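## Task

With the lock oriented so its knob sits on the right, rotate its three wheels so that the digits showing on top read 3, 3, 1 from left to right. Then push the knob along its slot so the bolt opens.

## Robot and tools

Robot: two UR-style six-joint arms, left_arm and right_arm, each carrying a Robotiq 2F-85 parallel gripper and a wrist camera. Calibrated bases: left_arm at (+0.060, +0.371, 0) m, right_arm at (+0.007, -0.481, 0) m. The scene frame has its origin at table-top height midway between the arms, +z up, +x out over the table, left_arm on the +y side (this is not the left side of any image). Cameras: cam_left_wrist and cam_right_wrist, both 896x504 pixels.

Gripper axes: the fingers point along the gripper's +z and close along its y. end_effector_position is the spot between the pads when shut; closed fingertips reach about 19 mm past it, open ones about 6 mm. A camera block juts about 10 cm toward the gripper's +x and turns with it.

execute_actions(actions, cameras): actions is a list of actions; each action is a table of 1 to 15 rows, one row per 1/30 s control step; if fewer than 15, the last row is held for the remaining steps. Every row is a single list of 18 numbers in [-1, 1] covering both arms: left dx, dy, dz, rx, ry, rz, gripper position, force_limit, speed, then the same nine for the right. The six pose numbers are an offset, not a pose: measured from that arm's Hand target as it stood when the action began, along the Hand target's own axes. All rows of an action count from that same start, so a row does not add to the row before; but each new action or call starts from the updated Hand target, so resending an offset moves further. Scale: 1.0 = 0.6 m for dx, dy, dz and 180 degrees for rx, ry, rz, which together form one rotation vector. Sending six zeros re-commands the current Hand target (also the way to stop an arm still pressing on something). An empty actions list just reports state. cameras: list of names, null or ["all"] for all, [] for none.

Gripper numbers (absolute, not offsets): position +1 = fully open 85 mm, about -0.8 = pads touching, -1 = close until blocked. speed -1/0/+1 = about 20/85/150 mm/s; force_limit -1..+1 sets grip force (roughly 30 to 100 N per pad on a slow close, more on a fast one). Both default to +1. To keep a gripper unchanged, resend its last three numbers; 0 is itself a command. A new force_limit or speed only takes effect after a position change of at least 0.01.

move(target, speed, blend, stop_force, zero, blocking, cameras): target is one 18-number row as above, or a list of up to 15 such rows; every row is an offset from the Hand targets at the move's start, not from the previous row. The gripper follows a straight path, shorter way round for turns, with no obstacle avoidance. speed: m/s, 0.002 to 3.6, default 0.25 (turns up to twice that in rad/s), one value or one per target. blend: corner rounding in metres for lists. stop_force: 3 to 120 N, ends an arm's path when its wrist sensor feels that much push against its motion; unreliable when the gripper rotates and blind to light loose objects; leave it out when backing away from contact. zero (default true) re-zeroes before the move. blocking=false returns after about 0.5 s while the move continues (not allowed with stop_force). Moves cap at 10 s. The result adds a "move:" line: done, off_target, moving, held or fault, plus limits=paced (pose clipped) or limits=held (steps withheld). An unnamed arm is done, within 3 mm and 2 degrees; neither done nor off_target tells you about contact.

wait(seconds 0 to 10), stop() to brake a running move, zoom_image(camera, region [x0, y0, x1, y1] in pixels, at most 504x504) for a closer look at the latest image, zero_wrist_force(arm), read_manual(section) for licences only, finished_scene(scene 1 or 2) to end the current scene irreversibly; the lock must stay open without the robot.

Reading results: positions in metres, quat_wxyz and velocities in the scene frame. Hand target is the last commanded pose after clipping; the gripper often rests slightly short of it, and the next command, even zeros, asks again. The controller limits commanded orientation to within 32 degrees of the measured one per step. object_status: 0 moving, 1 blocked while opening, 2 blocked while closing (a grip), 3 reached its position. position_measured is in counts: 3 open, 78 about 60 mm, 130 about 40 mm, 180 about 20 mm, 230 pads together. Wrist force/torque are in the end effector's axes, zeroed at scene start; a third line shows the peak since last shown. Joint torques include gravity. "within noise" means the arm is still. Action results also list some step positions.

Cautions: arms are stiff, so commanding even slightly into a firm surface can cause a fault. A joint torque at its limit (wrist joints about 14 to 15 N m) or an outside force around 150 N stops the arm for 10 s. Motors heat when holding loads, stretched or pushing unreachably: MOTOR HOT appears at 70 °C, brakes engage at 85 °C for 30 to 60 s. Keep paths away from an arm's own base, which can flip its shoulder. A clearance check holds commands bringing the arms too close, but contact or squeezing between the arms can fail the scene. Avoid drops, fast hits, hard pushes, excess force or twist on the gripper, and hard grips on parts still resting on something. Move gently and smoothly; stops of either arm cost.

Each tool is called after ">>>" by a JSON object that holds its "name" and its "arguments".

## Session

>>> {"name": "execute_actions", "arguments": {"actions": []}}

Scene clock: 0.00 s.
left_arm: end_effector_position=(+0.1859, -0.0903, +0.2883) position_measured=3 object_status=3 end_effector_quat_wxyz=(-0.160, +0.484, +0.858, -0.068) | right_arm: end_effector_position=(+0.5581, -0.4176, +0.2096) position_measured=3 object_status=3 end_effector_quat_wxyz=(-0.547, +0.694, +0.385, +0.266)
Joint positions: left_arm=[-1.399 -1.545 1.667 -1.594 -1.906 -0.362] | right_arm=[3.039 -1.987 -1.775 -1.437 2.842 1.678]
Joint velocities: within noise
Joint torques (N m): no reading
Motor temperatures (°C): left_arm=[35 35 36 45 47 37] | right_arm=[39 41 34 41 50 43]
Wrist force (N): no reading
Wrist torque (N m): no reading
Wrist force, peak (N): no reading
Hand target: left_arm +0.1859, -0.0903, +0.2883; -0.160, +0.484, +0.858, -0.068 | right_arm +0.5581, -0.4176, +0.2096; -0.547, +0.694, +0.385, +0.266
Tool commands: left_gripper/position=+1.0 left_gripper/force_limit=+1.0 left_gripper/speed=+1.0 right_gripper/position=+1.0 right_gripper/force_limit=+1.0 right_gripper/speed=+1.0
camera_calibration:
cam_left_wrist: T_world_to_cam=[[0.821065, 0.487826, -0.296443, -0.0110578], [0.546463, -0.821834, 0.161142, -0.202347], [-0.165017, -0.294303, -0.941358, 0.40472], [0, 0, 0, 1]] pos_world=[0.18644, -0.0417911, 0.410315]
cam_right_wrist: T_world_to_cam=[[0.827071, -0.117635, -0.54965, -0.387805], [-0.514202, -0.553322, -0.65531, 0.218234], [-0.227046, 0.824619, -0.518124, 0.708066], [0, 0, 0, 1]] pos_world=[0.593723, -0.508751, 0.29672]

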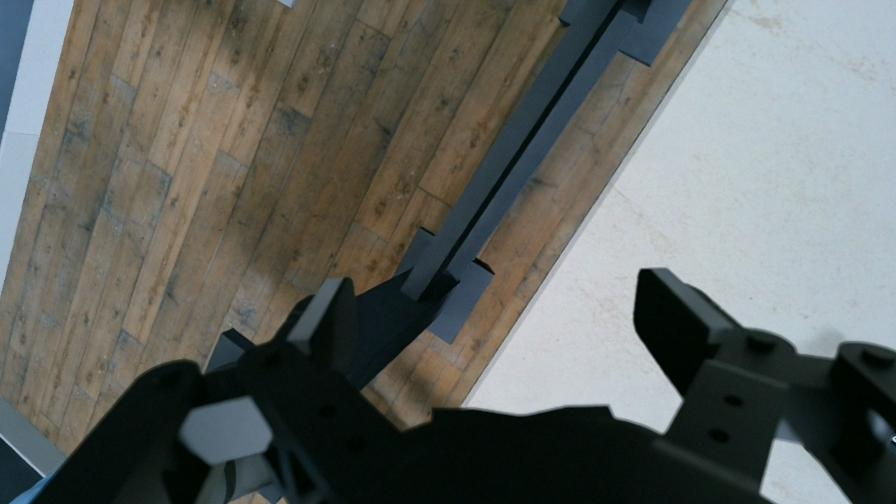

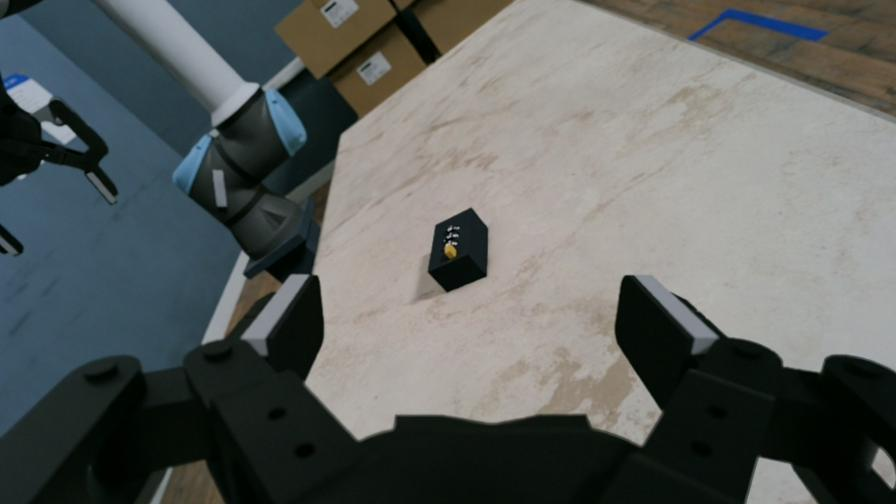

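>>> {"name": "zoom_image", "arguments": {"camera": "cam_right_wrist", "region": [400, 195, 520, 305]}}

>>> {"name": "zoom_image", "arguments": {"camera": "cam_right_wrist", "region": [425, 205, 495, 275]}}

Scaled by 4.200 from the camera's 896x504 image, which has a finer 1280x720 frame.

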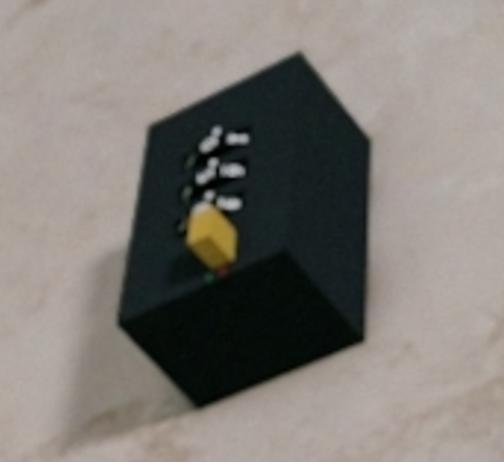

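Scaled by 7.200 from the camera's 896x504 image, which has a finer 1280x720 frame.

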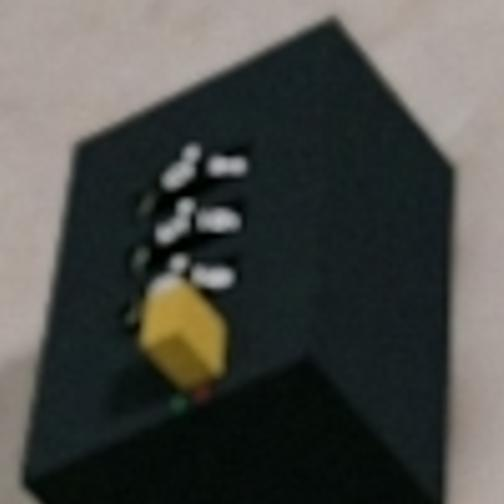

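>>> {"name": "move", "arguments": {"target": [-0.26797, 0.49103, 0.1332, -0.12268, 0.06976, 0.73706, -1, -1, 0, 0, 0, 0, 0, 0, 0, 1, 1, 1], "speed": 0.7, "cameras": ["cam_left_wrist"]}}

>>> {"name": "zoom_image", "arguments": {"camera": "cam_left_wrist", "region": [390, 150, 630, 330]}}

Scene clock: 4.33 s.
left_arm: end_effector_position=(+0.4740, -0.0701, +0.0997) position_measured=232 object_status=3 end_effector_quat_wxyz=(+0.000, +0.993, -0.115, +0.000) | right_arm: end_effector_position=(+0.5581, -0.4176, +0.2096) position_measured=3 object_status=3 end_effector_quat_wxyz=(-0.547, +0.694, +0.385, +0.266)
Joint positions: left_arm=[-1.031 -1.2 1.74 -2.111 -1.571 2.333] | right_arm=[3.039 -1.987 -1.775 -1.437 2.842 1.678]
Joint velocities: within noise
Joint torques (N m): left_arm=[11.2 -28.49 -12.69 -7.05 -1.27 1.77] | right_arm=[-1.21 36.19 20.57 1.84 2.41 -0.54]
Motor temperatures (°C): left_arm=[35 35 36 45 47 37] | right_arm=[39 41 34 41 50 43]
Wrist force (N): left_arm=[0.8 -0.3 -0.2] | right_arm=[-0.1 0.1 0.0]
Wrist torque (N m): left_arm=[-0.09 -0.13 0.02] | right_arm=[0.02 0.02 0.00]
Wrist force, peak (N): left_arm=[1.4 -0.9 0.3] | right_arm=[-0.4 0.0 0.0]
Hand target: left_arm +0.4741, -0.0701, +0.0997; +0.000, +0.993, -0.115, +0.000 | right_arm +0.5581, -0.4176, +0.2096; -0.547, +0.694, +0.385, +0.266
Off the commanded pose: left_arm 0.000 m, 0 deg | right_arm 0.000 m, 0 deg.
move: done
camera_calibration:
cam_left_wrist: T_world_to_cam=[[-0.267853, -0.963293, -0.0179295, 0.0733384], [-0.89733, 0.242649, 0.368674, 0.425484], [-0.35079, 0.114839, -0.929386, 0.396267], [0, 0, 0, 1]] pos_world=[0.54045, -0.078104, 0.212735]
Images, in order (width x height): cam_left_wrist 896x504.

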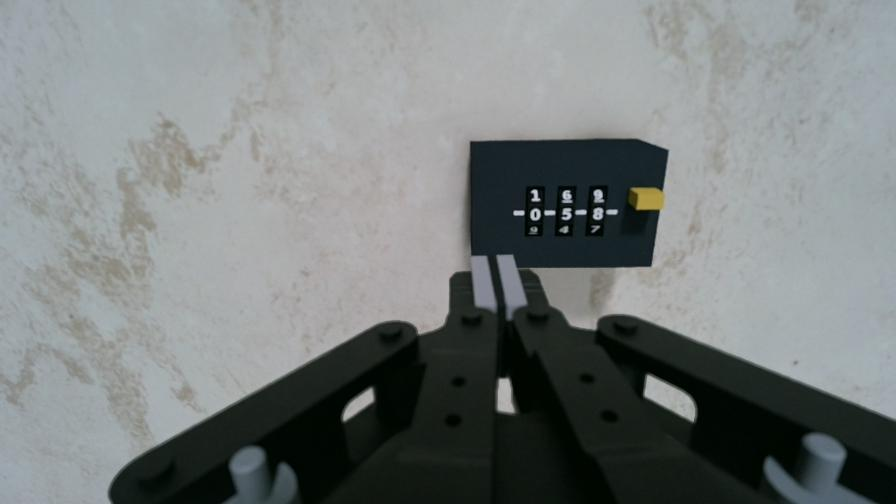

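Scaled by 2.100 from the camera's 896x504 image, which has a finer 1280x720 frame.

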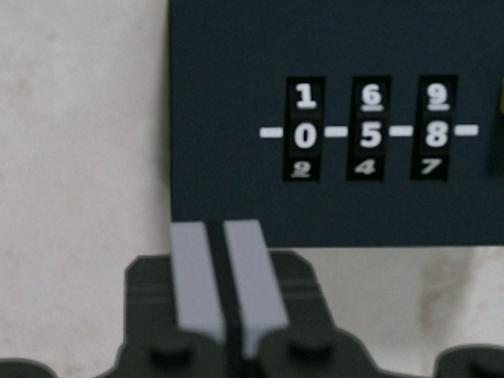

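>>> {"name": "zoom_image", "arguments": {"camera": "cam_left_wrist", "region": [460, 130, 580, 275]}}

>>> {"name": "zoom_image", "arguments": {"camera": "cam_left_wrist", "region": [570, 130, 690, 275]}}

Scaled by 3.476 from the camera's 896x504 image, which has a finer 1280x720 frame.

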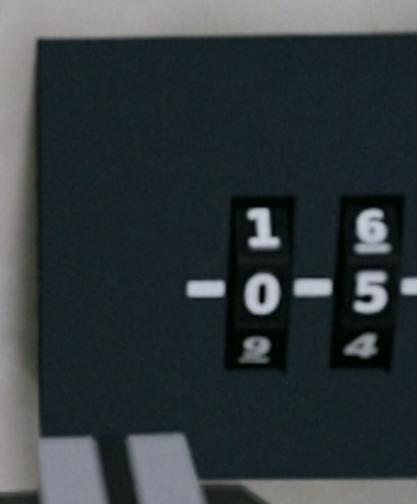

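Scaled by 3.476 from the camera's 896x504 image, which has a finer 1280x720 frame.

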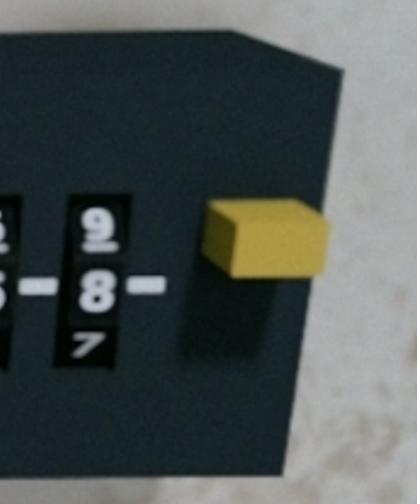

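>>> {"name": "move", "arguments": {"target": [0.02758, 0.02777, 0.06417, 0.016667, -0.022222, 0, -1, -1, 0, 0, 0, 0, 0, 0, 0, 1, 1, 1], "speed": 0.1, "cameras": ["cam_left_wrist"]}}

>>> {"name": "zoom_image", "arguments": {"camera": "cam_left_wrist", "region": [400, 180, 640, 320]}}

Scene clock: 11.90 s.
left_arm: end_effector_position=(+0.4863, -0.0901, +0.0613) position_measured=232 object_status=3 end_effector_quat_wxyz=(-0.030, +0.992, -0.115, -0.032) | right_arm: end_effector_position=(+0.5581, -0.4176, +0.2096) position_measured=3 object_status=3 end_effector_quat_wxyz=(-0.547, +0.694, +0.385, +0.266)
Joint positions: left_arm=[-1.025 -1.067 1.629 -2.046 -1.585 2.34] | right_arm=[3.039 -1.987 -1.775 -1.437 2.842 1.678]
Joint velocities: within noise
Joint torques (N m): left_arm=[10.85 -33.48 -37.2 0.48 -1.49 1.31] | right_arm=[-1.03 35.96 19.44 1.66 2.89 -0.7]
Motor temperatures (°C): left_arm=[35 35 36 45 47 37] | right_arm=[39 41 34 41 50 43]
Wrist force (N): left_arm=[0.8 -1.0 -0.1] | right_arm=[0.0 0.1 0.1]
Wrist torque (N m): left_arm=[-0.15 -0.11 0.04] | right_arm=[0.02 -0.01 0.00]
Wrist force, peak (N): left_arm=[1.2 -0.6 0.4] | right_arm=[-0.4 0.2 0.2]
Hand target: left_arm +0.4864, -0.0901, +0.0612; -0.030, +0.992, -0.115, -0.032 | right_arm +0.5581, -0.4176, +0.2096; -0.547, +0.694, +0.385, +0.266
Off the commanded pose: left_arm 0.000 m, 0 deg | right_arm 0.000 m, 0 deg.
move: done
camera_calibration:
cam_left_wrist: T_world_to_cam=[[-0.270376, -0.960419, -0.0670213, 0.0611714], [-0.874831, 0.216024, 0.433594, 0.4383], [-0.401954, 0.175866, -0.898612, 0.395633], [0, 0, 0, 1]] pos_world=[0.559004, -0.105511, 0.169576]
Images, in order (width x height): cam_left_wrist 896x504.

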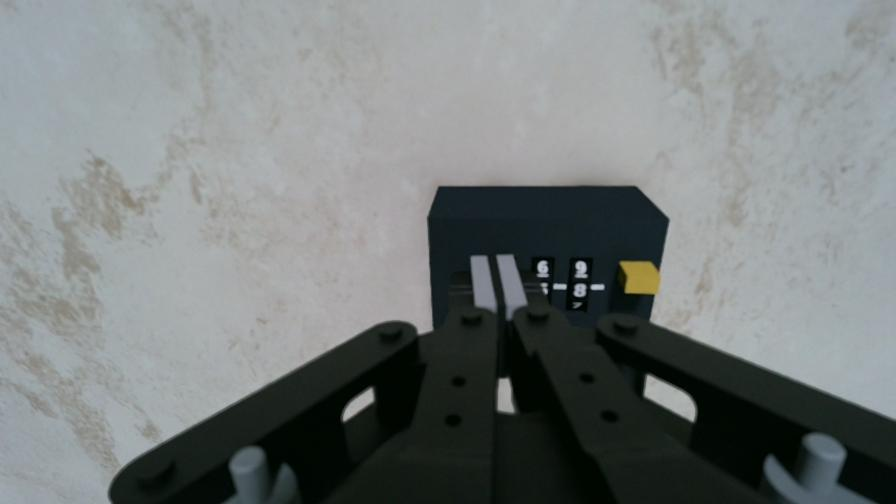

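Scaled by 2.100 from the camera's 896x504 image, which has a finer 1280x720 frame.

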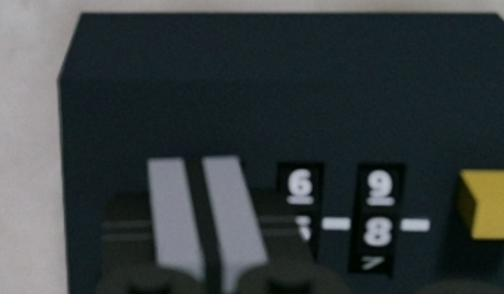

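>>> {"name": "move", "arguments": {"target": [0.000697, 0.000523, 0.009962, 0, 0, 0, -1, -1, 0, 0, 0, 0, 0, 0, 0, 1, 1, 1], "speed": 0.004, "stop_force": 4, "cameras": ["cam_left_wrist"]}}

Scene clock: 14.53 s.
left_arm: end_effector_position=(+0.4864, -0.0901, +0.0584) position_measured=232 object_status=3 end_effector_quat_wxyz=(-0.030, +0.992, -0.115, -0.032) | right_arm: end_effector_position=(+0.5581, -0.4176, +0.2096) position_measured=3 object_status=3 end_effector_quat_wxyz=(-0.547, +0.694, +0.385, +0.266)
Joint positions: left_arm=[-1.025 -1.063 1.631 -2.052 -1.585 2.34] | right_arm=[3.039 -1.987 -1.775 -1.437 2.842 1.678]
Joint velocities: within noise
Joint torques (N m): left_arm=[1.93 -50.84 -34.93 0.61 -1.35 1.24] | right_arm=[-1.21 35.71 18.44 1.52 3.22 -0.8]
Motor temperatures (°C): left_arm=[35 35 36 45 47 37] | right_arm=[39 41 34 41 50 43]
Wrist force (N): left_arm=[1.0 -1.8 -3.9] | right_arm=[-0.1 -0.1 0.2]
Wrist torque (N m): left_arm=[-0.15 -0.13 0.04] | right_arm=[-0.02 0.01 0.00]
Wrist force, peak (N): left_arm=[0.5 -3.1 -8.0] | right_arm=[-0.3 0.1 0.3]
Hand target: left_arm +0.4864, -0.0901, +0.0584; -0.030, +0.992, -0.115, -0.032 (not the last commanded pose) | right_arm +0.5581, -0.4176, +0.2096; -0.547, +0.694, +0.385, +0.266
Off the commanded pose: left_arm 0.003 m, 0 deg | right_arm 0.000 m, 0 deg.
move: contact (left_arm)
camera_calibration:
cam_left_wrist: T_world_to_cam=[[-0.270349, -0.960421, -0.06711, 0.0609836], [-0.874804, 0.215944, 0.433688, 0.439474], [-0.402031, 0.175955, -0.89856, 0.39316], [0, 0, 0, 1]] pos_world=[0.559003, -0.105511, 0.166776]
Images, in order (width x height): cam_left_wrist 896x504.

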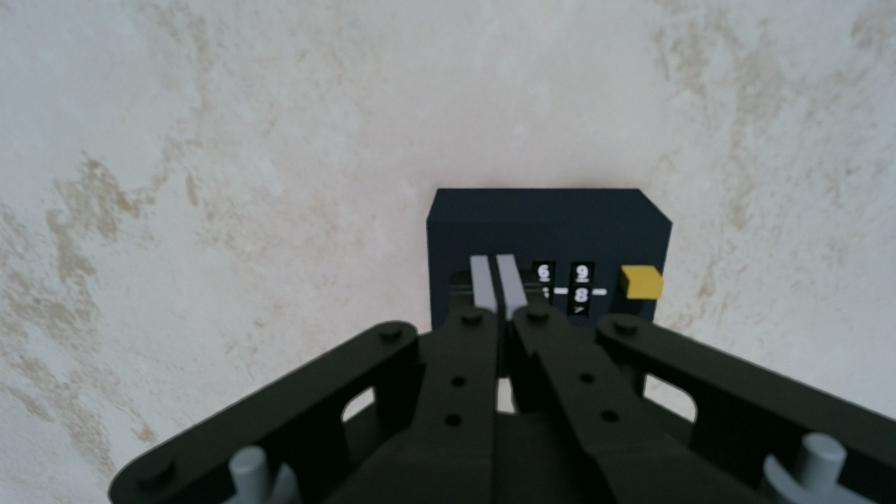

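>>> {"name": "move", "arguments": {"target": [[0.0000314, 0.0000235, 0.0004483, 0, 0, 0, -1, -1, 0, 0, 0, 0, 0, 0, 0, 1, 1, 1], [-0.0033055, 0.0000209, 0.0005147, 0, 0, 0, -1, -1, 0, 0, 0, 0, 0, 0, 0, 1, 1, 1], [-0.0066539, 0.0000096, 0.0004151, 0, 0, 0, -1, -1, 0, 0, 0, 0, 0, 0, 0, 1, 1, 1], [-0.0099907, 0.000007, 0.0004815, 0, 0, 0, -1, -1, 0, 0, 0, 0, 0, 0, 0, 1, 1, 1], [-0.0133159, 0.0000131, 0.0007139, 0, 0, 0, -1, -1, 0, 0, 0, 0, 0, 0, 0, 1, 1, 1], [-0.016154, 0.0000095, 0.0007454, 0, 0, 0, -1, -1, 0, 0, 0, 0, 0, 0, 0, 1, 1, 1]], "speed": 0.015, "cameras": ["cam_left_wrist"]}}

>>> {"name": "zoom_image", "arguments": {"camera": "cam_left_wrist", "region": [400, 180, 640, 320]}}

Scene clock: 16.70 s.
left_arm: end_effector_position=(+0.4771, -0.0879, +0.0587) position_measured=232 object_status=3 end_effector_quat_wxyz=(-0.030, +0.992, -0.115, -0.032) | right_arm: end_effector_position=(+0.5581, -0.4176, +0.2096) position_measured=3 object_status=3 end_effector_quat_wxyz=(-0.547, +0.694, +0.385, +0.266)
Joint positions: left_arm=[-1.036 -1.08 1.657 -2.062 -1.585 2.329] | right_arm=[3.039 -1.987 -1.775 -1.437 2.842 1.678]
Joint velocities: within noise
Joint torques (N m): left_arm=[-12.44 -40.73 -0.63 -3.55 -3.29 -1.21] | right_arm=[-0.5 36 17.68 1.47 3.21 -0.88]
Motor temperatures (°C): left_arm=[35 35 36 45 47 37] | right_arm=[39 41 34 41 50 43]
Wrist force (N): left_arm=[7.0 -7.6 -21.2] | right_arm=[-0.1 0.0 0.3]
Wrist torque (N m): left_arm=[-0.11 0.17 -0.04] | right_arm=[0.00 0.01 0.00]
Wrist force, peak (N): left_arm=[-3.2 -5.5 -24.4] | right_arm=[-0.4 -0.1 0.2]
Hand target: left_arm +0.4769, -0.0879, +0.0587; -0.030, +0.992, -0.115, -0.032 | right_arm +0.5581, -0.4176, +0.2096; -0.547, +0.694, +0.385, +0.266
Off the commanded pose: left_arm 0.000 m, 0 deg | right_arm 0.000 m, 0 deg.
move: done
camera_calibration:
cam_left_wrist: T_world_to_cam=[[-0.27033, -0.960423, -0.0671489, 0.0605917], [-0.874849, 0.215927, 0.433607, 0.430813], [-0.401947, 0.175962, -0.898597, 0.389175], [0, 0, 0, 1]] pos_world=[0.549704, -0.10331, 0.166976]
Images, in order (width x height): cam_left_wrist 896x504.

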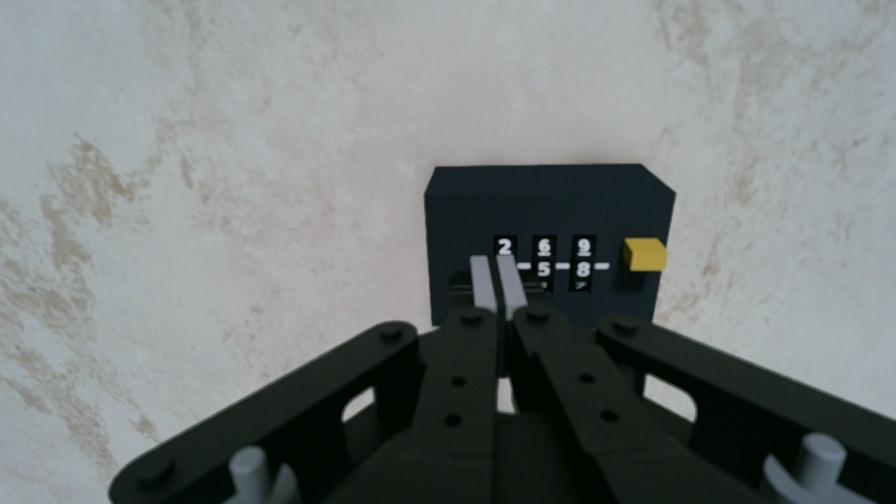

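Scaled by 2.100 from the camera's 896x504 image, which has a finer 1280x720 frame.

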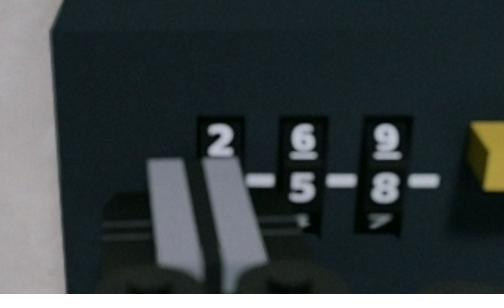

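>>> {"name": "move", "arguments": {"target": [[-0.0004068, -0.0003051, -0.0058111, 0, 0, 0, -1, -1, 0, 0, 0, 0, 0, 0, 0, 1, 1, 1], [0.0157786, -0.0002911, -0.0061083, 0, 0, 0, -1, -1, 0, 0, 0, 0, 0, 0, 0, 1, 1, 1], [0.0161853, 0.000014, -0.0002971, 0, 0, 0, -1, -1, 0, 0, 0, 0, 0, 0, 0, 1, 1, 1], [0.0095001, 0, -0.0003304, 0, 0, 0, -1, -1, 0, 0, 0, 0, 0, 0, 0, 1, 1, 1], [0.002838, 0.0000035, -0.0000315, 0, 0, 0, -1, -1, 0, 0, 0, 0, 0, 0, 0, 1, 1, 1], [0, 0, 0, 0, 0, 0, -1, -1, 0, 0, 0, 0, 0, 0, 0, 1, 1, 1], [-0.0004068, -0.0003051, -0.0058111, 0, 0, 0, -1, -1, 0, 0, 0, 0, 0, 0, 0, 1, 1, 1], [0.0157786, -0.0002911, -0.0061083, 0, 0, 0, -1, -1, 0, 0, 0, 0, 0, 0, 0, 1, 1, 1], [0.0161853, 0.000014, -0.0002971, 0, 0, 0, -1, -1, 0, 0, 0, 0, 0, 0, 0, 1, 1, 1], [0.0095001, 0, -0.0003304, 0, 0, 0, -1, -1, 0, 0, 0, 0, 0, 0, 0, 1, 1, 1], [0.002838, 0.0000035, -0.0000315, 0, 0, 0, -1, -1, 0, 0, 0, 0, 0, 0, 0, 1, 1, 1], [0, 0, 0, 0, 0, 0, -1, -1, 0, 0, 0, 0, 0, 0, 0, 1, 1, 1], [-0.0004068, -0.0003051, -0.0058111, 0, 0, 0, -1, -1, 0, 0, 0, 0, 0, 0, 0, 1, 1, 1], [0.0157005, 0.0423167, -0.0083397, 0, 0, 0, -1, -1, 0, 0, 0, 0, 0, 0, 0, 1, 1, 1]], "speed": [0.04, 0.05, 0.01, 0.015, 0.015, 0.015, 0.04, 0.05, 0.01, 0.015, 0.015, 0.015, 0.04, 0.06], "cameras": ["cam_left_wrist"]}}

>>> {"name": "zoom_image", "arguments": {"camera": "cam_left_wrist", "region": [380, 180, 620, 320]}}

Scene clock: 21.07 s.
left_arm: end_effector_position=(+0.4805, -0.1150, +0.0617) position_measured=232 object_status=3 end_effector_quat_wxyz=(-0.030, +0.992, -0.115, -0.032) | right_arm: end_effector_position=(+0.5581, -0.4176, +0.2096) position_measured=3 object_status=3 end_effector_quat_wxyz=(-0.547, +0.694, +0.385, +0.266)
Joint positions: left_arm=[-1.052 -1.037 1.579 -2.027 -1.587 2.313] | right_arm=[3.039 -1.987 -1.775 -1.437 2.842 1.678]
Joint velocities: within noise
Joint torques (N m): left_arm=[-7.87 -34.7 -36.89 0.49 -1.4 -1.6] | right_arm=[-0.95 35.61 17.44 1.21 3.28 -0.99]
Motor temperatures (°C): left_arm=[35 35 36 45 47 37] | right_arm=[39 41 34 41 50 43]
Wrist force (N): left_arm=[0.6 -0.8 -0.7] | right_arm=[-0.2 0.2 0.3]
Wrist torque (N m): left_arm=[-0.15 -0.08 0.04] | right_arm=[0.03 0.02 0.00]
Wrist force, peak (N): left_arm=[-3.1 -5.8 -26.9] | right_arm=[-0.3 -0.1 0.3]
Hand target: left_arm +0.4805, -0.1150, +0.0617; -0.030, +0.992, -0.115, -0.032 | right_arm +0.5581, -0.4176, +0.2096; -0.547, +0.694, +0.385, +0.266
Off the commanded pose: left_arm 0.000 m, 0 deg | right_arm 0.000 m, 0 deg.
move: done
camera_calibration:
cam_left_wrist: T_world_to_cam=[[-0.270349, -0.960421, -0.06711, 0.0357159], [-0.874804, 0.215944, 0.433688, 0.43839], [-0.402031, 0.175955, -0.89856, 0.398085], [0, 0, 0, 1]] pos_world=[0.553203, -0.130411, 0.169976]
Images, in order (width x height): cam_left_wrist 896x504.

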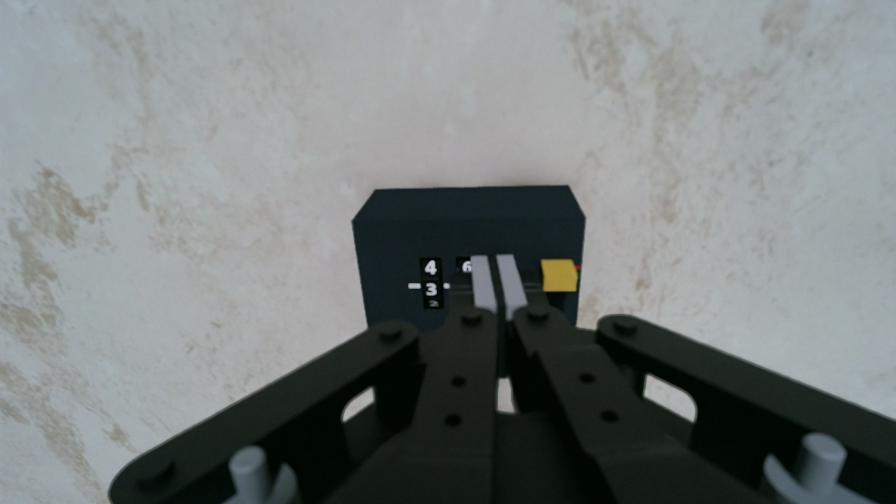

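Scaled by 2.100 from the camera's 896x504 image, which has a finer 1280x720 frame.

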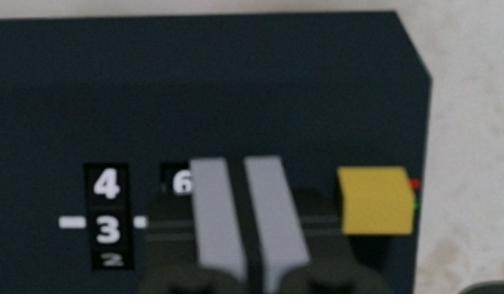

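>>> {"name": "zoom_image", "arguments": {"camera": "cam_left_wrist", "region": [400, 230, 600, 315]}}

Scaled by 2.520 from the camera's 896x504 image, which has a finer 1280x720 frame.

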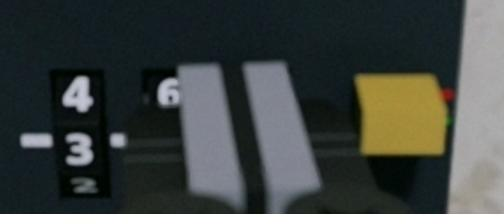

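>>> {"name": "move", "arguments": {"target": [[0.0004098, -0.0013593, 0.0058983, 0, 0, 0, -1, -1, 0, 0, 0, 0, 0, 0, 0, 1, 1, 1], [-0.0062755, -0.0013732, 0.0058651, 0, 0, 0, -1, -1, 0, 0, 0, 0, 0, 0, 0, 1, 1, 1], [-0.0129375, -0.0013698, 0.0061639, 0, 0, 0, -1, -1, 0, 0, 0, 0, 0, 0, 0, 1, 1, 1], [-0.0157755, -0.0013733, 0.0061954, 0, 0, 0, -1, -1, 0, 0, 0, 0, 0, 0, 0, 1, 1, 1], [-0.0161823, -0.0016784, 0.0003843, 0, 0, 0, -1, -1, 0, 0, 0, 0, 0, 0, 0, 1, 1, 1], [0.0000031, -0.0016644, 0.0000872, 0, 0, 0, -1, -1, 0, 0, 0, 0, 0, 0, 0, 1, 1, 1], [0.0004098, -0.0013593, 0.0058983, 0, 0, 0, -1, -1, 0, 0, 0, 0, 0, 0, 0, 1, 1, 1], [-0.0062755, -0.0013732, 0.0058651, 0, 0, 0, -1, -1, 0, 0, 0, 0, 0, 0, 0, 1, 1, 1], [-0.0129375, -0.0013698, 0.0061639, 0, 0, 0, -1, -1, 0, 0, 0, 0, 0, 0, 0, 1, 1, 1], [-0.0157755, -0.0013733, 0.0061954, 0, 0, 0, -1, -1, 0, 0, 0, 0, 0, 0, 0, 1, 1, 1], [-0.0161823, -0.0016784, 0.0003843, 0, 0, 0, -1, -1, 0, 0, 0, 0, 0, 0, 0, 1, 1, 1], [0.0000031, -0.0016644, 0.0000872, 0, 0, 0, -1, -1, 0, 0, 0, 0, 0, 0, 0, 1, 1, 1], [0.0004098, -0.0013593, 0.0058983, 0, 0, 0, -1, -1, 0, 0, 0, 0, 0, 0, 0, 1, 1, 1], [-0.0062755, -0.0013732, 0.0058651, 0, 0, 0, -1, -1, 0, 0, 0, 0, 0, 0, 0, 1, 1, 1], [-0.0157755, -0.0013733, 0.0061954, 0, 0, 0, -1, -1, 0, 0, 0, 0, 0, 0, 0, 1, 1, 1]], "speed": [0.01, 0.015, 0.015, 0.015, 0.04, 0.05, 0.01, 0.015, 0.015, 0.015, 0.04, 0.05, 0.01, 0.015, 0.015], "cameras": ["cam_left_wrist"]}}

>>> {"name": "zoom_image", "arguments": {"camera": "cam_left_wrist", "region": [390, 200, 600, 310]}}

Scene clock: 26.83 s.
left_arm: end_effector_position=(+0.4715, -0.1119, +0.0587) position_measured=232 object_status=3 end_effector_quat_wxyz=(-0.030, +0.992, -0.115, -0.032) | right_arm: end_effector_position=(+0.5581, -0.4176, +0.2096) position_measured=3 object_status=3 end_effector_quat_wxyz=(-0.547, +0.694, +0.385, +0.266)
Joint positions: left_arm=[-1.062 -1.051 1.61 -2.044 -1.588 2.303] | right_arm=[3.039 -1.987 -1.775 -1.437 2.842 1.678]
Joint velocities: within noise
Joint torques (N m): left_arm=[-12.49 -41.14 -0.83 -3.62 -3.33 -1.33] | right_arm=[-0.17 35.49 17.64 0.98 3.27 -0.97]
Motor temperatures (°C): left_arm=[35 35 36 45 47 37] | right_arm=[39 41 34 41 50 43]
Wrist force (N): left_arm=[7.0 -7.8 -21.7] | right_arm=[-0.2 0.1 0.2]
Wrist torque (N m): left_arm=[-0.13 0.20 -0.04] | right_arm=[0.01 0.03 0.00]
Wrist force, peak (N): left_arm=[-4.5 -5.4 -25.7] | right_arm=[-0.3 0.1 0.3]
Hand target: left_arm +0.4713, -0.1119, +0.0587; -0.030, +0.992, -0.115, -0.032 | right_arm +0.5581, -0.4176, +0.2096; -0.547, +0.694, +0.385, +0.266
Off the commanded pose: left_arm 0.000 m, 0 deg | right_arm 0.000 m, 0 deg.
move: done
camera_calibration:
cam_left_wrist: T_world_to_cam=[[-0.27033, -0.960423, -0.0671489, 0.0360277], [-0.874849, 0.215927, 0.433607, 0.431096], [-0.401947, 0.175962, -0.898597, 0.391147], [0, 0, 0, 1]] pos_world=[0.544104, -0.12731, 0.166976]
Images, in order (width x height): cam_left_wrist 896x504.

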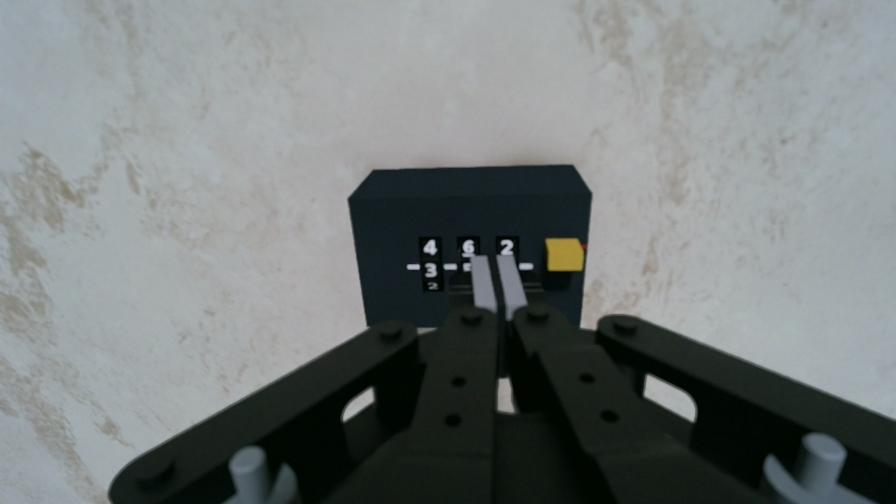

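Scaled by 2.400 from the camera's 896x504 image, which has a finer 1280x720 frame.

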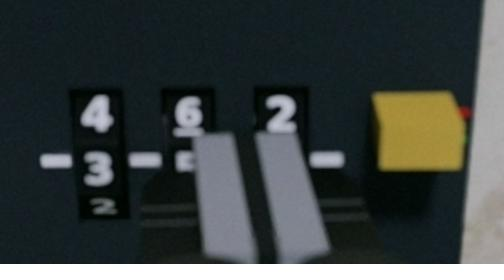

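>>> {"name": "move", "arguments": {"target": [[-0.0004649, -0.0003487, -0.0066413, 0, 0, 0, -1, -1, 0, 0, 0, 0, 0, 0, 0, 1, 1, 1], [0.004028, -0.0271, -0.006387, 0.0111, 0.0222, -0.00097, -1, -1, 0, 0, 0, 0, 0, 0, 0, 1, 1, 1]], "speed": [0.04, 0.08], "cameras": ["cam_left_wrist"]}}

>>> {"name": "zoom_image", "arguments": {"camera": "cam_left_wrist", "region": [390, 170, 600, 310]}}

Scene clock: 28.83 s.
left_arm: end_effector_position=(+0.4776, -0.0969, +0.0632) position_measured=232 object_status=3 end_effector_quat_wxyz=(-0.043, +0.992, -0.115, +0.005) | right_arm: end_effector_position=(+0.5581, -0.4176, +0.2096) position_measured=3 object_status=3 end_effector_quat_wxyz=(-0.547, +0.694, +0.385, +0.266)
Joint positions: left_arm=[-1.073 -1.087 1.662 -2.08 -1.513 2.29] | right_arm=[3.039 -1.987 -1.775 -1.437 2.842 1.678]
Joint velocities: within noise
Joint torques (N m): left_arm=[-7.44 -53.77 -10.95 -6.77 2.21 -1.59] | right_arm=[-0.21 35.51 18.43 0.95 3.23 -0.94]
Motor temperatures (°C): left_arm=[35 35 36 45 47 37] | right_arm=[39 41 34 41 50 43]
Wrist force (N): left_arm=[0.6 -0.6 0.2] | right_arm=[-0.1 0.2 0.2]
Wrist torque (N m): left_arm=[-0.08 -0.07 0.04] | right_arm=[0.02 0.01 0.00]
Wrist force, peak (N): left_arm=[7.4 -8.7 -23.7] | right_arm=[-0.2 -0.2 0.3]
Hand target: left_arm +0.4776, -0.0969, +0.0632; -0.043, +0.992, -0.115, +0.005 | right_arm +0.5581, -0.4176, +0.2096; -0.547, +0.694, +0.385, +0.266
Off the commanded pose: left_arm 0.000 m, 0 deg | right_arm 0.000 m, 0 deg.
move: done
camera_calibration:
cam_left_wrist: T_world_to_cam=[[-0.266803, -0.958042, -0.104748, 0.0533091], [-0.904565, 0.211433, 0.370213, 0.449041], [-0.332533, 0.193525, -0.923022, 0.365153], [0, 0, 0, 1]] pos_world=[0.541835, -0.114536, 0.176387]
Images, in order (width x height): cam_left_wrist 896x504.

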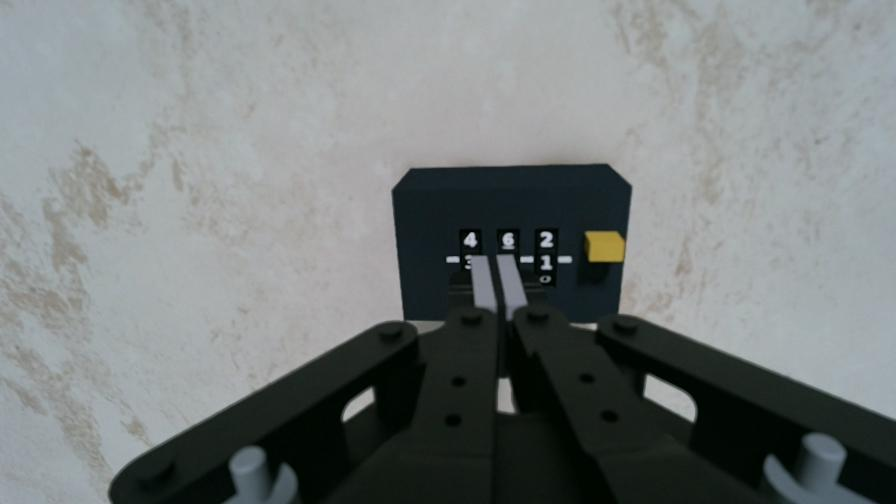

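Scaled by 2.400 from the camera's 896x504 image, which has a finer 1280x720 frame.

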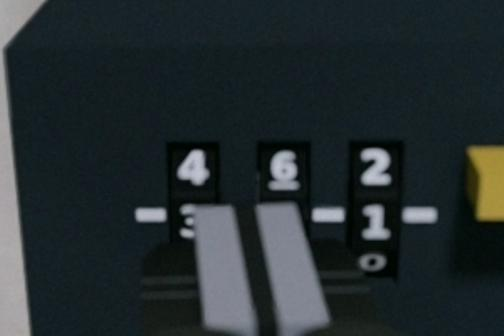

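>>> {"name": "move", "arguments": {"target": [0, 0.0010169, 0.0116222, 0, 0, 0, -1, -1, 0, 0, 0, 0, 0, 0, 0, 1, 1, 1], "speed": 0.004, "stop_force": 4, "cameras": ["cam_left_wrist"]}}

>>> {"name": "zoom_image", "arguments": {"camera": "cam_left_wrist", "region": [390, 170, 600, 310]}}

Scene clock: 30.97 s.
left_arm: end_effector_position=(+0.4776, -0.0968, +0.0589) position_measured=232 object_status=3 end_effector_quat_wxyz=(-0.043, +0.992, -0.115, +0.005) | right_arm: end_effector_position=(+0.5581, -0.4176, +0.2096) position_measured=3 object_status=3 end_effector_quat_wxyz=(-0.547, +0.694, +0.385, +0.266)
Joint positions: left_arm=[-1.073 -1.082 1.666 -2.089 -1.513 2.29] | right_arm=[3.039 -1.987 -1.775 -1.437 2.842 1.678]
Joint velocities: within noise
Joint torques (N m): left_arm=[-7.4 -47.98 -20.76 0.63 0.99 -1.54] | right_arm=[-0.44 35.33 17.6 0.81 3.24 -0.8]
Motor temperatures (°C): left_arm=[35 35 36 45 47 37] | right_arm=[39 41 34 41 50 43]
Wrist force (N): left_arm=[-0.4 -3.0 -8.2] | right_arm=[-0.2 -0.1 0.2]
Wrist torque (N m): left_arm=[-0.04 -0.06 0.03] | right_arm=[-0.02 0.03 0.00]
Wrist force, peak (N): left_arm=[-0.5 -3.6 -8.8] | right_arm=[-0.2 -0.1 0.3]
Hand target: left_arm +0.4776, -0.0969, +0.0590; -0.043, +0.992, -0.115, +0.005 (not the last commanded pose) | right_arm +0.5581, -0.4176, +0.2096; -0.547, +0.694, +0.385, +0.266
Off the commanded pose: left_arm 0.003 m, 0 deg | right_arm 0.000 m, 0 deg.
move: contact (left_arm)
camera_calibration:
cam_left_wrist: T_world_to_cam=[[-0.266808, -0.958023, -0.104903, 0.0529869], [-0.904632, 0.211417, 0.37006, 0.450673], [-0.332348, 0.193634, -0.923066, 0.361085], [0, 0, 0, 1]] pos_world=[0.541836, -0.114436, 0.172087]
Images, in order (width x height): cam_left_wrist 896x504.

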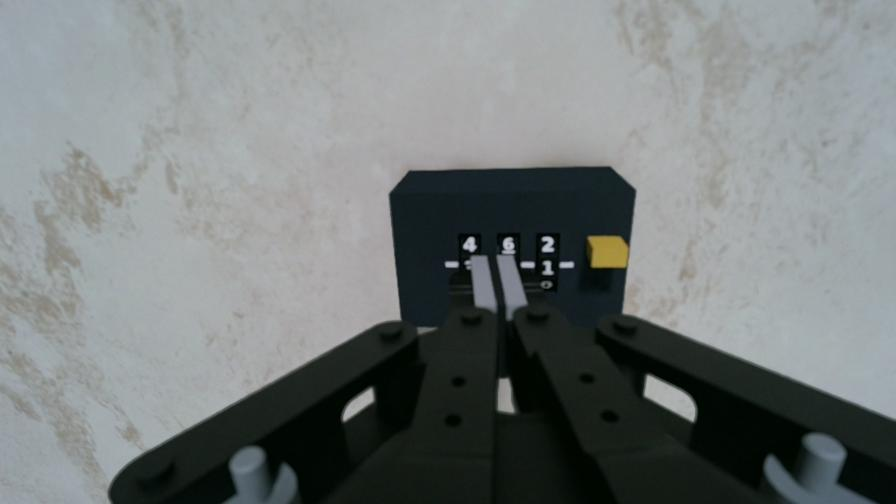

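Scaled by 2.400 from the camera's 896x504 image, which has a finer 1280x720 frame.

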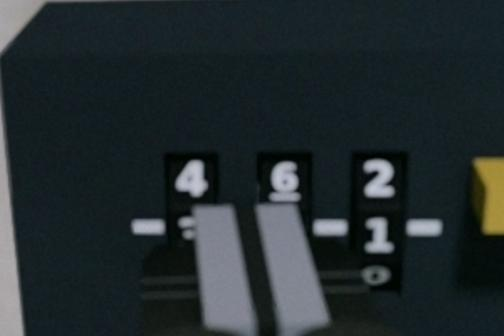

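>>> {"name": "move", "arguments": {"target": [[0, 0.0000291, 0.0003321, 0, 0, 0, -1, -1, 0, 0, 0, 0, 0, 0, 0, 1, 1, 1], [0.0033333, 0.0000145, 0.000166, 0, 0, 0, -1, -1, 0, 0, 0, 0, 0, 0, 0, 1, 1, 1], [0.0066667, -0.0000145, -0.000166, 0, 0, 0, -1, -1, 0, 0, 0, 0, 0, 0, 0, 1, 1, 1], [0.01, -0.0000291, -0.0003321, 0, 0, 0, -1, -1, 0, 0, 0, 0, 0, 0, 0, 1, 1, 1], [0.0133333, -0.0000218, -0.0002491, 0, 0, 0, -1, -1, 0, 0, 0, 0, 0, 0, 0, 1, 1, 1], [0.0161667, 0, 0, 0, 0, 0, -1, -1, 0, 0, 0, 0, 0, 0, 0, 1, 1, 1]], "speed": 0.015, "cameras": ["cam_left_wrist"]}}

>>> {"name": "zoom_image", "arguments": {"camera": "cam_left_wrist", "region": [390, 190, 600, 330]}}

Scene clock: 32.43 s.
left_arm: end_effector_position=(+0.4870, -0.0990, +0.0590) position_measured=232 object_status=3 end_effector_quat_wxyz=(-0.043, +0.992, -0.115, +0.005) | right_arm: end_effector_position=(+0.5581, -0.4176, +0.2096) position_measured=3 object_status=3 end_effector_quat_wxyz=(-0.547, +0.694, +0.385, +0.266)
Joint positions: left_arm=[-1.061 -1.067 1.641 -2.08 -1.512 2.301] | right_arm=[3.039 -1.987 -1.775 -1.437 2.842 1.678]
Joint velocities: within noise
Joint torques (N m): left_arm=[11.8 -32.22 -35.89 0.67 2.17 1] | right_arm=[-0.44 35.3 17.86 0.74 3.22 -0.86]
Motor temperatures (°C): left_arm=[35 35 36 45 47 37] | right_arm=[39 41 34 41 50 43]
Wrist force (N): left_arm=[0.7 -0.4 -0.1] | right_arm=[-0.2 -0.1 0.3]
Wrist torque (N m): left_arm=[-0.06 -0.10 0.03] | right_arm=[-0.02 0.03 0.00]
Wrist force, peak (N): left_arm=[-0.1 -2.9 -7.8] | right_arm=[-0.1 0.0 0.4]
Hand target: left_arm +0.4871, -0.0991, +0.0590; -0.043, +0.992, -0.115, +0.005 | right_arm +0.5581, -0.4176, +0.2096; -0.547, +0.694, +0.385, +0.266
Off the commanded pose: left_arm 0.000 m, 0 deg | right_arm 0.000 m, 0 deg.
move: done
camera_calibration:
cam_left_wrist: T_world_to_cam=[[-0.266768, -0.958044, -0.104818, 0.0533313], [-0.904641, 0.211412, 0.37004, 0.459522], [-0.332354, 0.193538, -0.923084, 0.36469], [0, 0, 0, 1]] pos_world=[0.551136, -0.116636, 0.172188]
Images, in order (width x height): cam_left_wrist 896x504.

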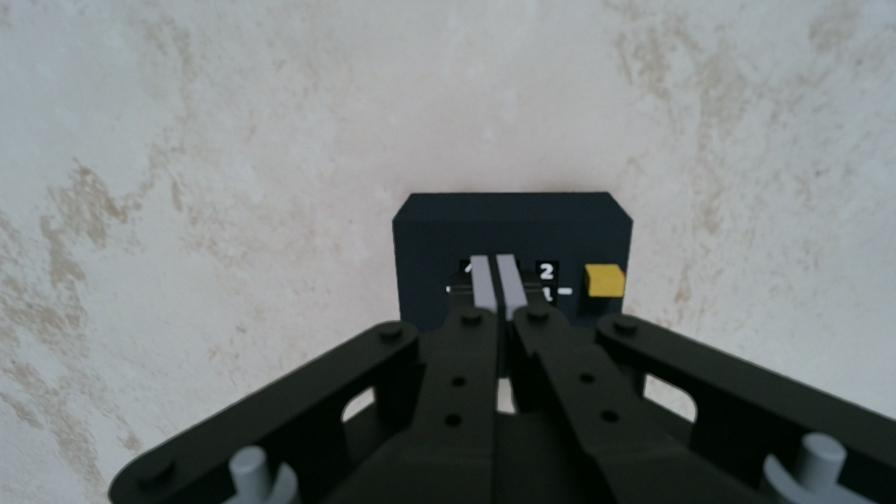

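Scaled by 2.400 from the camera's 896x504 image, which has a finer 1280x720 frame.

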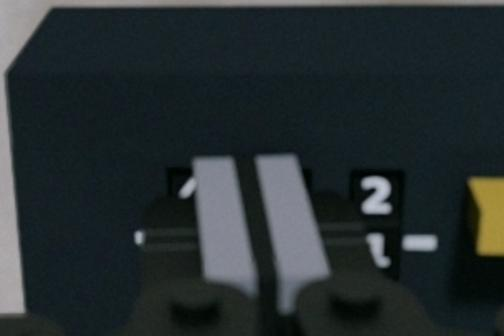

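>>> {"name": "move", "arguments": {"target": [[0, -0.0003632, -0.0041508, 0, 0, 0, -1, -1, 0, 0, 0, 0, 0, 0, 0, 1, 1, 1], [-0.0161667, -0.0002905, -0.0033206, 0, 0, 0, -1, -1, 0, 0, 0, 0, 0, 0, 0, 1, 1, 1]], "speed": [0.04, 0.05], "cameras": ["cam_left_wrist"]}}

>>> {"name": "zoom_image", "arguments": {"camera": "cam_left_wrist", "region": [390, 170, 600, 310]}}

Scene clock: 33.50 s.
left_arm: end_effector_position=(+0.4777, -0.0969, +0.0610) position_measured=232 object_status=3 end_effector_quat_wxyz=(-0.043, +0.992, -0.115, +0.005) | right_arm: end_effector_position=(+0.5581, -0.4176, +0.2096) position_measured=3 object_status=3 end_effector_quat_wxyz=(-0.547, +0.694, +0.385, +0.266)
Joint positions: left_arm=[-1.073 -1.085 1.664 -2.085 -1.513 2.29] | right_arm=[3.039 -1.987 -1.775 -1.437 2.842 1.678]
Joint velocities: within noise
Joint torques (N m): left_arm=[-7.86 -52.03 -9.79 -6.81 -0.58 -1.16] | right_arm=[-0.76 35.44 18.47 0.65 3.18 -0.86]
Motor temperatures (°C): left_arm=[35 35 36 45 47 37] | right_arm=[39 41 34 41 50 43]
Wrist force (N): left_arm=[0.8 -0.6 0.1] | right_arm=[-0.1 -0.1 0.0]
Wrist torque (N m): left_arm=[-0.08 -0.10 0.04] | right_arm=[-0.01 0.00 0.01]
Wrist force, peak (N): left_arm=[0.8 -0.9 0.0] | right_arm=[-0.2 0.1 0.4]
Hand target: left_arm +0.4776, -0.0969, +0.0610; -0.043, +0.992, -0.115, +0.005 | right_arm +0.5581, -0.4176, +0.2096; -0.547, +0.694, +0.385, +0.266
Off the commanded pose: left_arm 0.000 m, 0 deg | right_arm 0.000 m, 0 deg.
move: done
camera_calibration:
cam_left_wrist: T_world_to_cam=[[-0.266768, -0.958044, -0.104818, 0.0530719], [-0.904641, 0.211412, 0.37004, 0.449925], [-0.332354, 0.193538, -0.923084, 0.363038], [0, 0, 0, 1]] pos_world=[0.541836, -0.114536, 0.174188]
Images, in order (width x height): cam_left_wrist 896x504.

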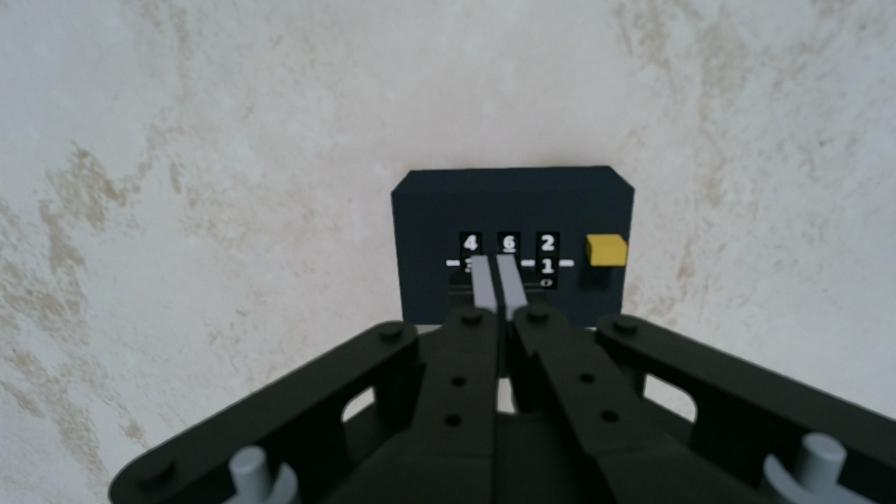

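Scaled by 2.400 from the camera's 896x504 image, which has a finer 1280x720 frame.

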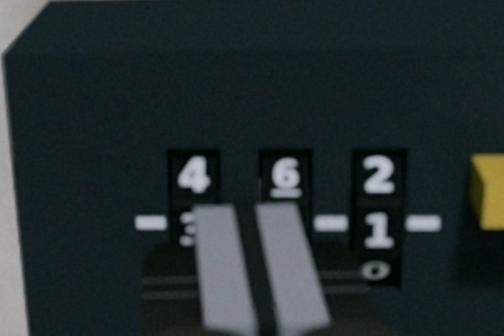

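>>> {"name": "move", "arguments": {"target": [[0, 0.0003341, 0.0038187, 0, 0, 0, -1, -1, 0, 0, 0, 0, 0, 0, 0, 1, 1, 1], [0.005, 0.0003341, 0.0038187, 0, 0, 0, -1, -1, 0, 0, 0, 0, 0, 0, 0, 1, 1, 1]], "speed": [0.01, 0.015], "cameras": ["cam_left_wrist"]}}

>>> {"name": "zoom_image", "arguments": {"camera": "cam_left_wrist", "region": [390, 180, 600, 320]}}

Scene clock: 34.63 s.
left_arm: end_effector_position=(+0.4805, -0.0976, +0.0588) position_measured=232 object_status=3 end_effector_quat_wxyz=(-0.043, +0.992, -0.115, +0.005) | right_arm: end_effector_position=(+0.5581, -0.4176, +0.2096) position_measured=3 object_status=3 end_effector_quat_wxyz=(-0.547, +0.694, +0.385, +0.266)
Joint positions: left_arm=[-1.069 -1.077 1.659 -2.087 -1.513 2.293] | right_arm=[3.039 -1.987 -1.775 -1.437 2.842 1.678]
Joint velocities: within noise
Joint torques (N m): left_arm=[8.9 -14.62 -25.91 0.45 1.1 1.16] | right_arm=[0.03 35.04 18.01 0.61 3.17 -0.82]
Motor temperatures (°C): left_arm=[35 35 36 45 47 37] | right_arm=[39 41 34 41 50 43]
Wrist force (N): left_arm=[-4.7 -10.2 -29.4] | right_arm=[-0.1 0.1 0.0]
Wrist torque (N m): left_arm=[-0.02 -0.17 0.05] | right_arm=[0.01 0.01 0.00]
Wrist force, peak (N): left_arm=[-4.7 -10.2 -29.4] | right_arm=[-0.2 0.0 0.4]
Hand target: left_arm +0.4805, -0.0975, +0.0587; -0.043, +0.992, -0.115, +0.005 | right_arm +0.5581, -0.4176, +0.2096; -0.547, +0.694, +0.385, +0.266
Off the commanded pose: left_arm 0.000 m, 0 deg | right_arm 0.000 m, 0 deg.
move: done
camera_calibration:
cam_left_wrist: T_world_to_cam=[[-0.266795, -0.958047, -0.104723, 0.053011], [-0.904675, 0.211497, 0.369909, 0.45345], [-0.332241, 0.19343, -0.923147, 0.361992], [0, 0, 0, 1]] pos_world=[0.544636, -0.115137, 0.171988]
Images, in order (width x height): cam_left_wrist 896x504.

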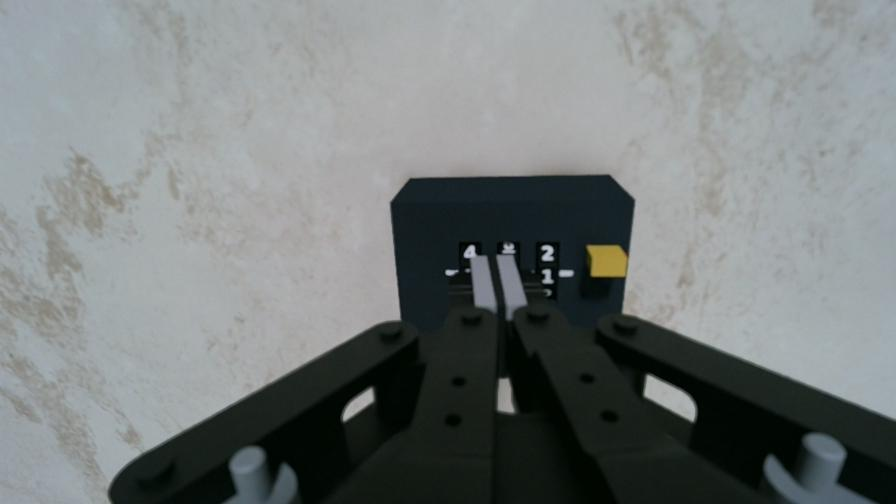

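Scaled by 2.400 from the camera's 896x504 image, which has a finer 1280x720 frame.

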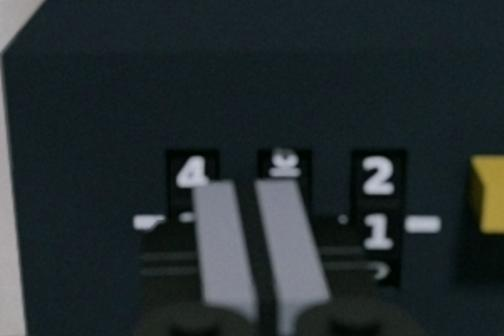

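>>> {"name": "move", "arguments": {"target": [[0.0041667, -0.0003466, -0.000137, 0, 0, 0, -1, -1, 0, 0, 0, 0, 0, 0, 0, 1, 1, 1], [0.0083333, -0.0005272, -0.0002885, 0, 0, 0, -1, -1, 0, 0, 0, 0, 0, 0, 0, 1, 1, 1], [0.0116667, -0.0005199, -0.0002055, 0, 0, 0, -1, -1, 0, 0, 0, 0, 0, 0, 0, 1, 1, 1]], "speed": 0.015, "cameras": ["cam_left_wrist"]}}

>>> {"name": "zoom_image", "arguments": {"camera": "cam_left_wrist", "region": [390, 190, 600, 330]}}

Scene clock: 35.87 s.
left_arm: end_effector_position=(+0.4873, -0.0988, +0.0589) position_measured=232 object_status=3 end_effector_quat_wxyz=(-0.043, +0.992, -0.115, +0.005) | right_arm: end_effector_position=(+0.5581, -0.4176, +0.2096) position_measured=3 object_status=3 end_effector_quat_wxyz=(-0.547, +0.694, +0.385, +0.266)
Joint positions: left_arm=[-1.061 -1.066 1.641 -2.081 -1.512 2.302] | right_arm=[3.039 -1.987 -1.775 -1.437 2.842 1.678]
Joint velocities: within noise
Joint torques (N m): left_arm=[8.96 -22.08 -33.69 0.11 1.42 1.06] | right_arm=[0.03 34.83 18.51 0.59 3.23 -0.8]
Motor temperatures (°C): left_arm=[35 35 36 45 47 37] | right_arm=[39 41 34 41 50 43]
Wrist force (N): left_arm=[-5.9 -6.5 -17.3] | right_arm=[-0.2 0.2 0.2]
Wrist torque (N m): left_arm=[-0.08 -0.32 0.10] | right_arm=[0.02 0.02 0.00]
Wrist force, peak (N): left_arm=[-4.6 -10.8 -32.6] | right_arm=[-0.3 0.0 0.3]
Hand target: left_arm +0.4874, -0.0988, +0.0588; -0.043, +0.992, -0.115, +0.005 | right_arm +0.5581, -0.4176, +0.2096; -0.547, +0.694, +0.385, +0.266
Off the commanded pose: left_arm 0.000 m, 0 deg | right_arm 0.000 m, 0 deg.
move: done
camera_calibration:
cam_left_wrist: T_world_to_cam=[[-0.266768, -0.958044, -0.104818, 0.0536192], [-0.904641, 0.211412, 0.37004, 0.459879], [-0.332354, 0.193538, -0.923084, 0.364691], [0, 0, 0, 1]] pos_world=[0.551536, -0.116436, 0.172088]
Images, in order (width x height): cam_left_wrist 896x504.

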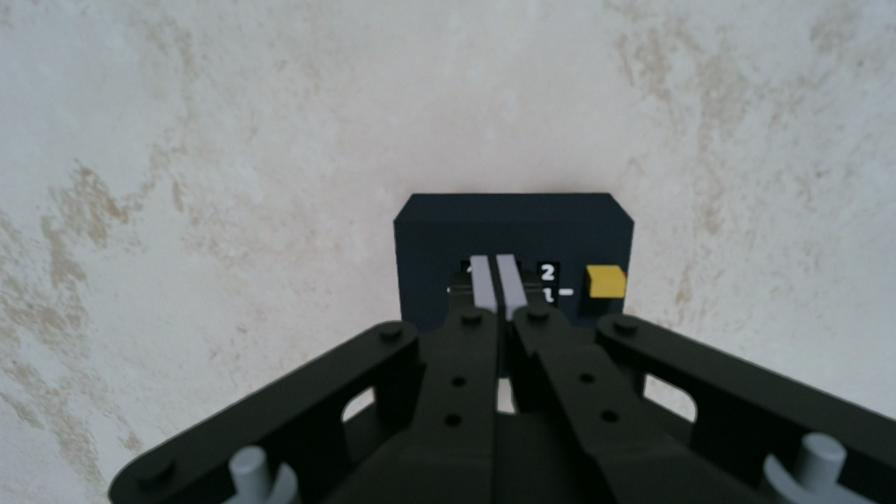

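Scaled by 2.400 from the camera's 896x504 image, which has a finer 1280x720 frame.

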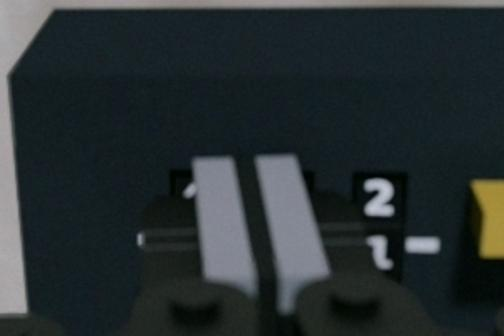

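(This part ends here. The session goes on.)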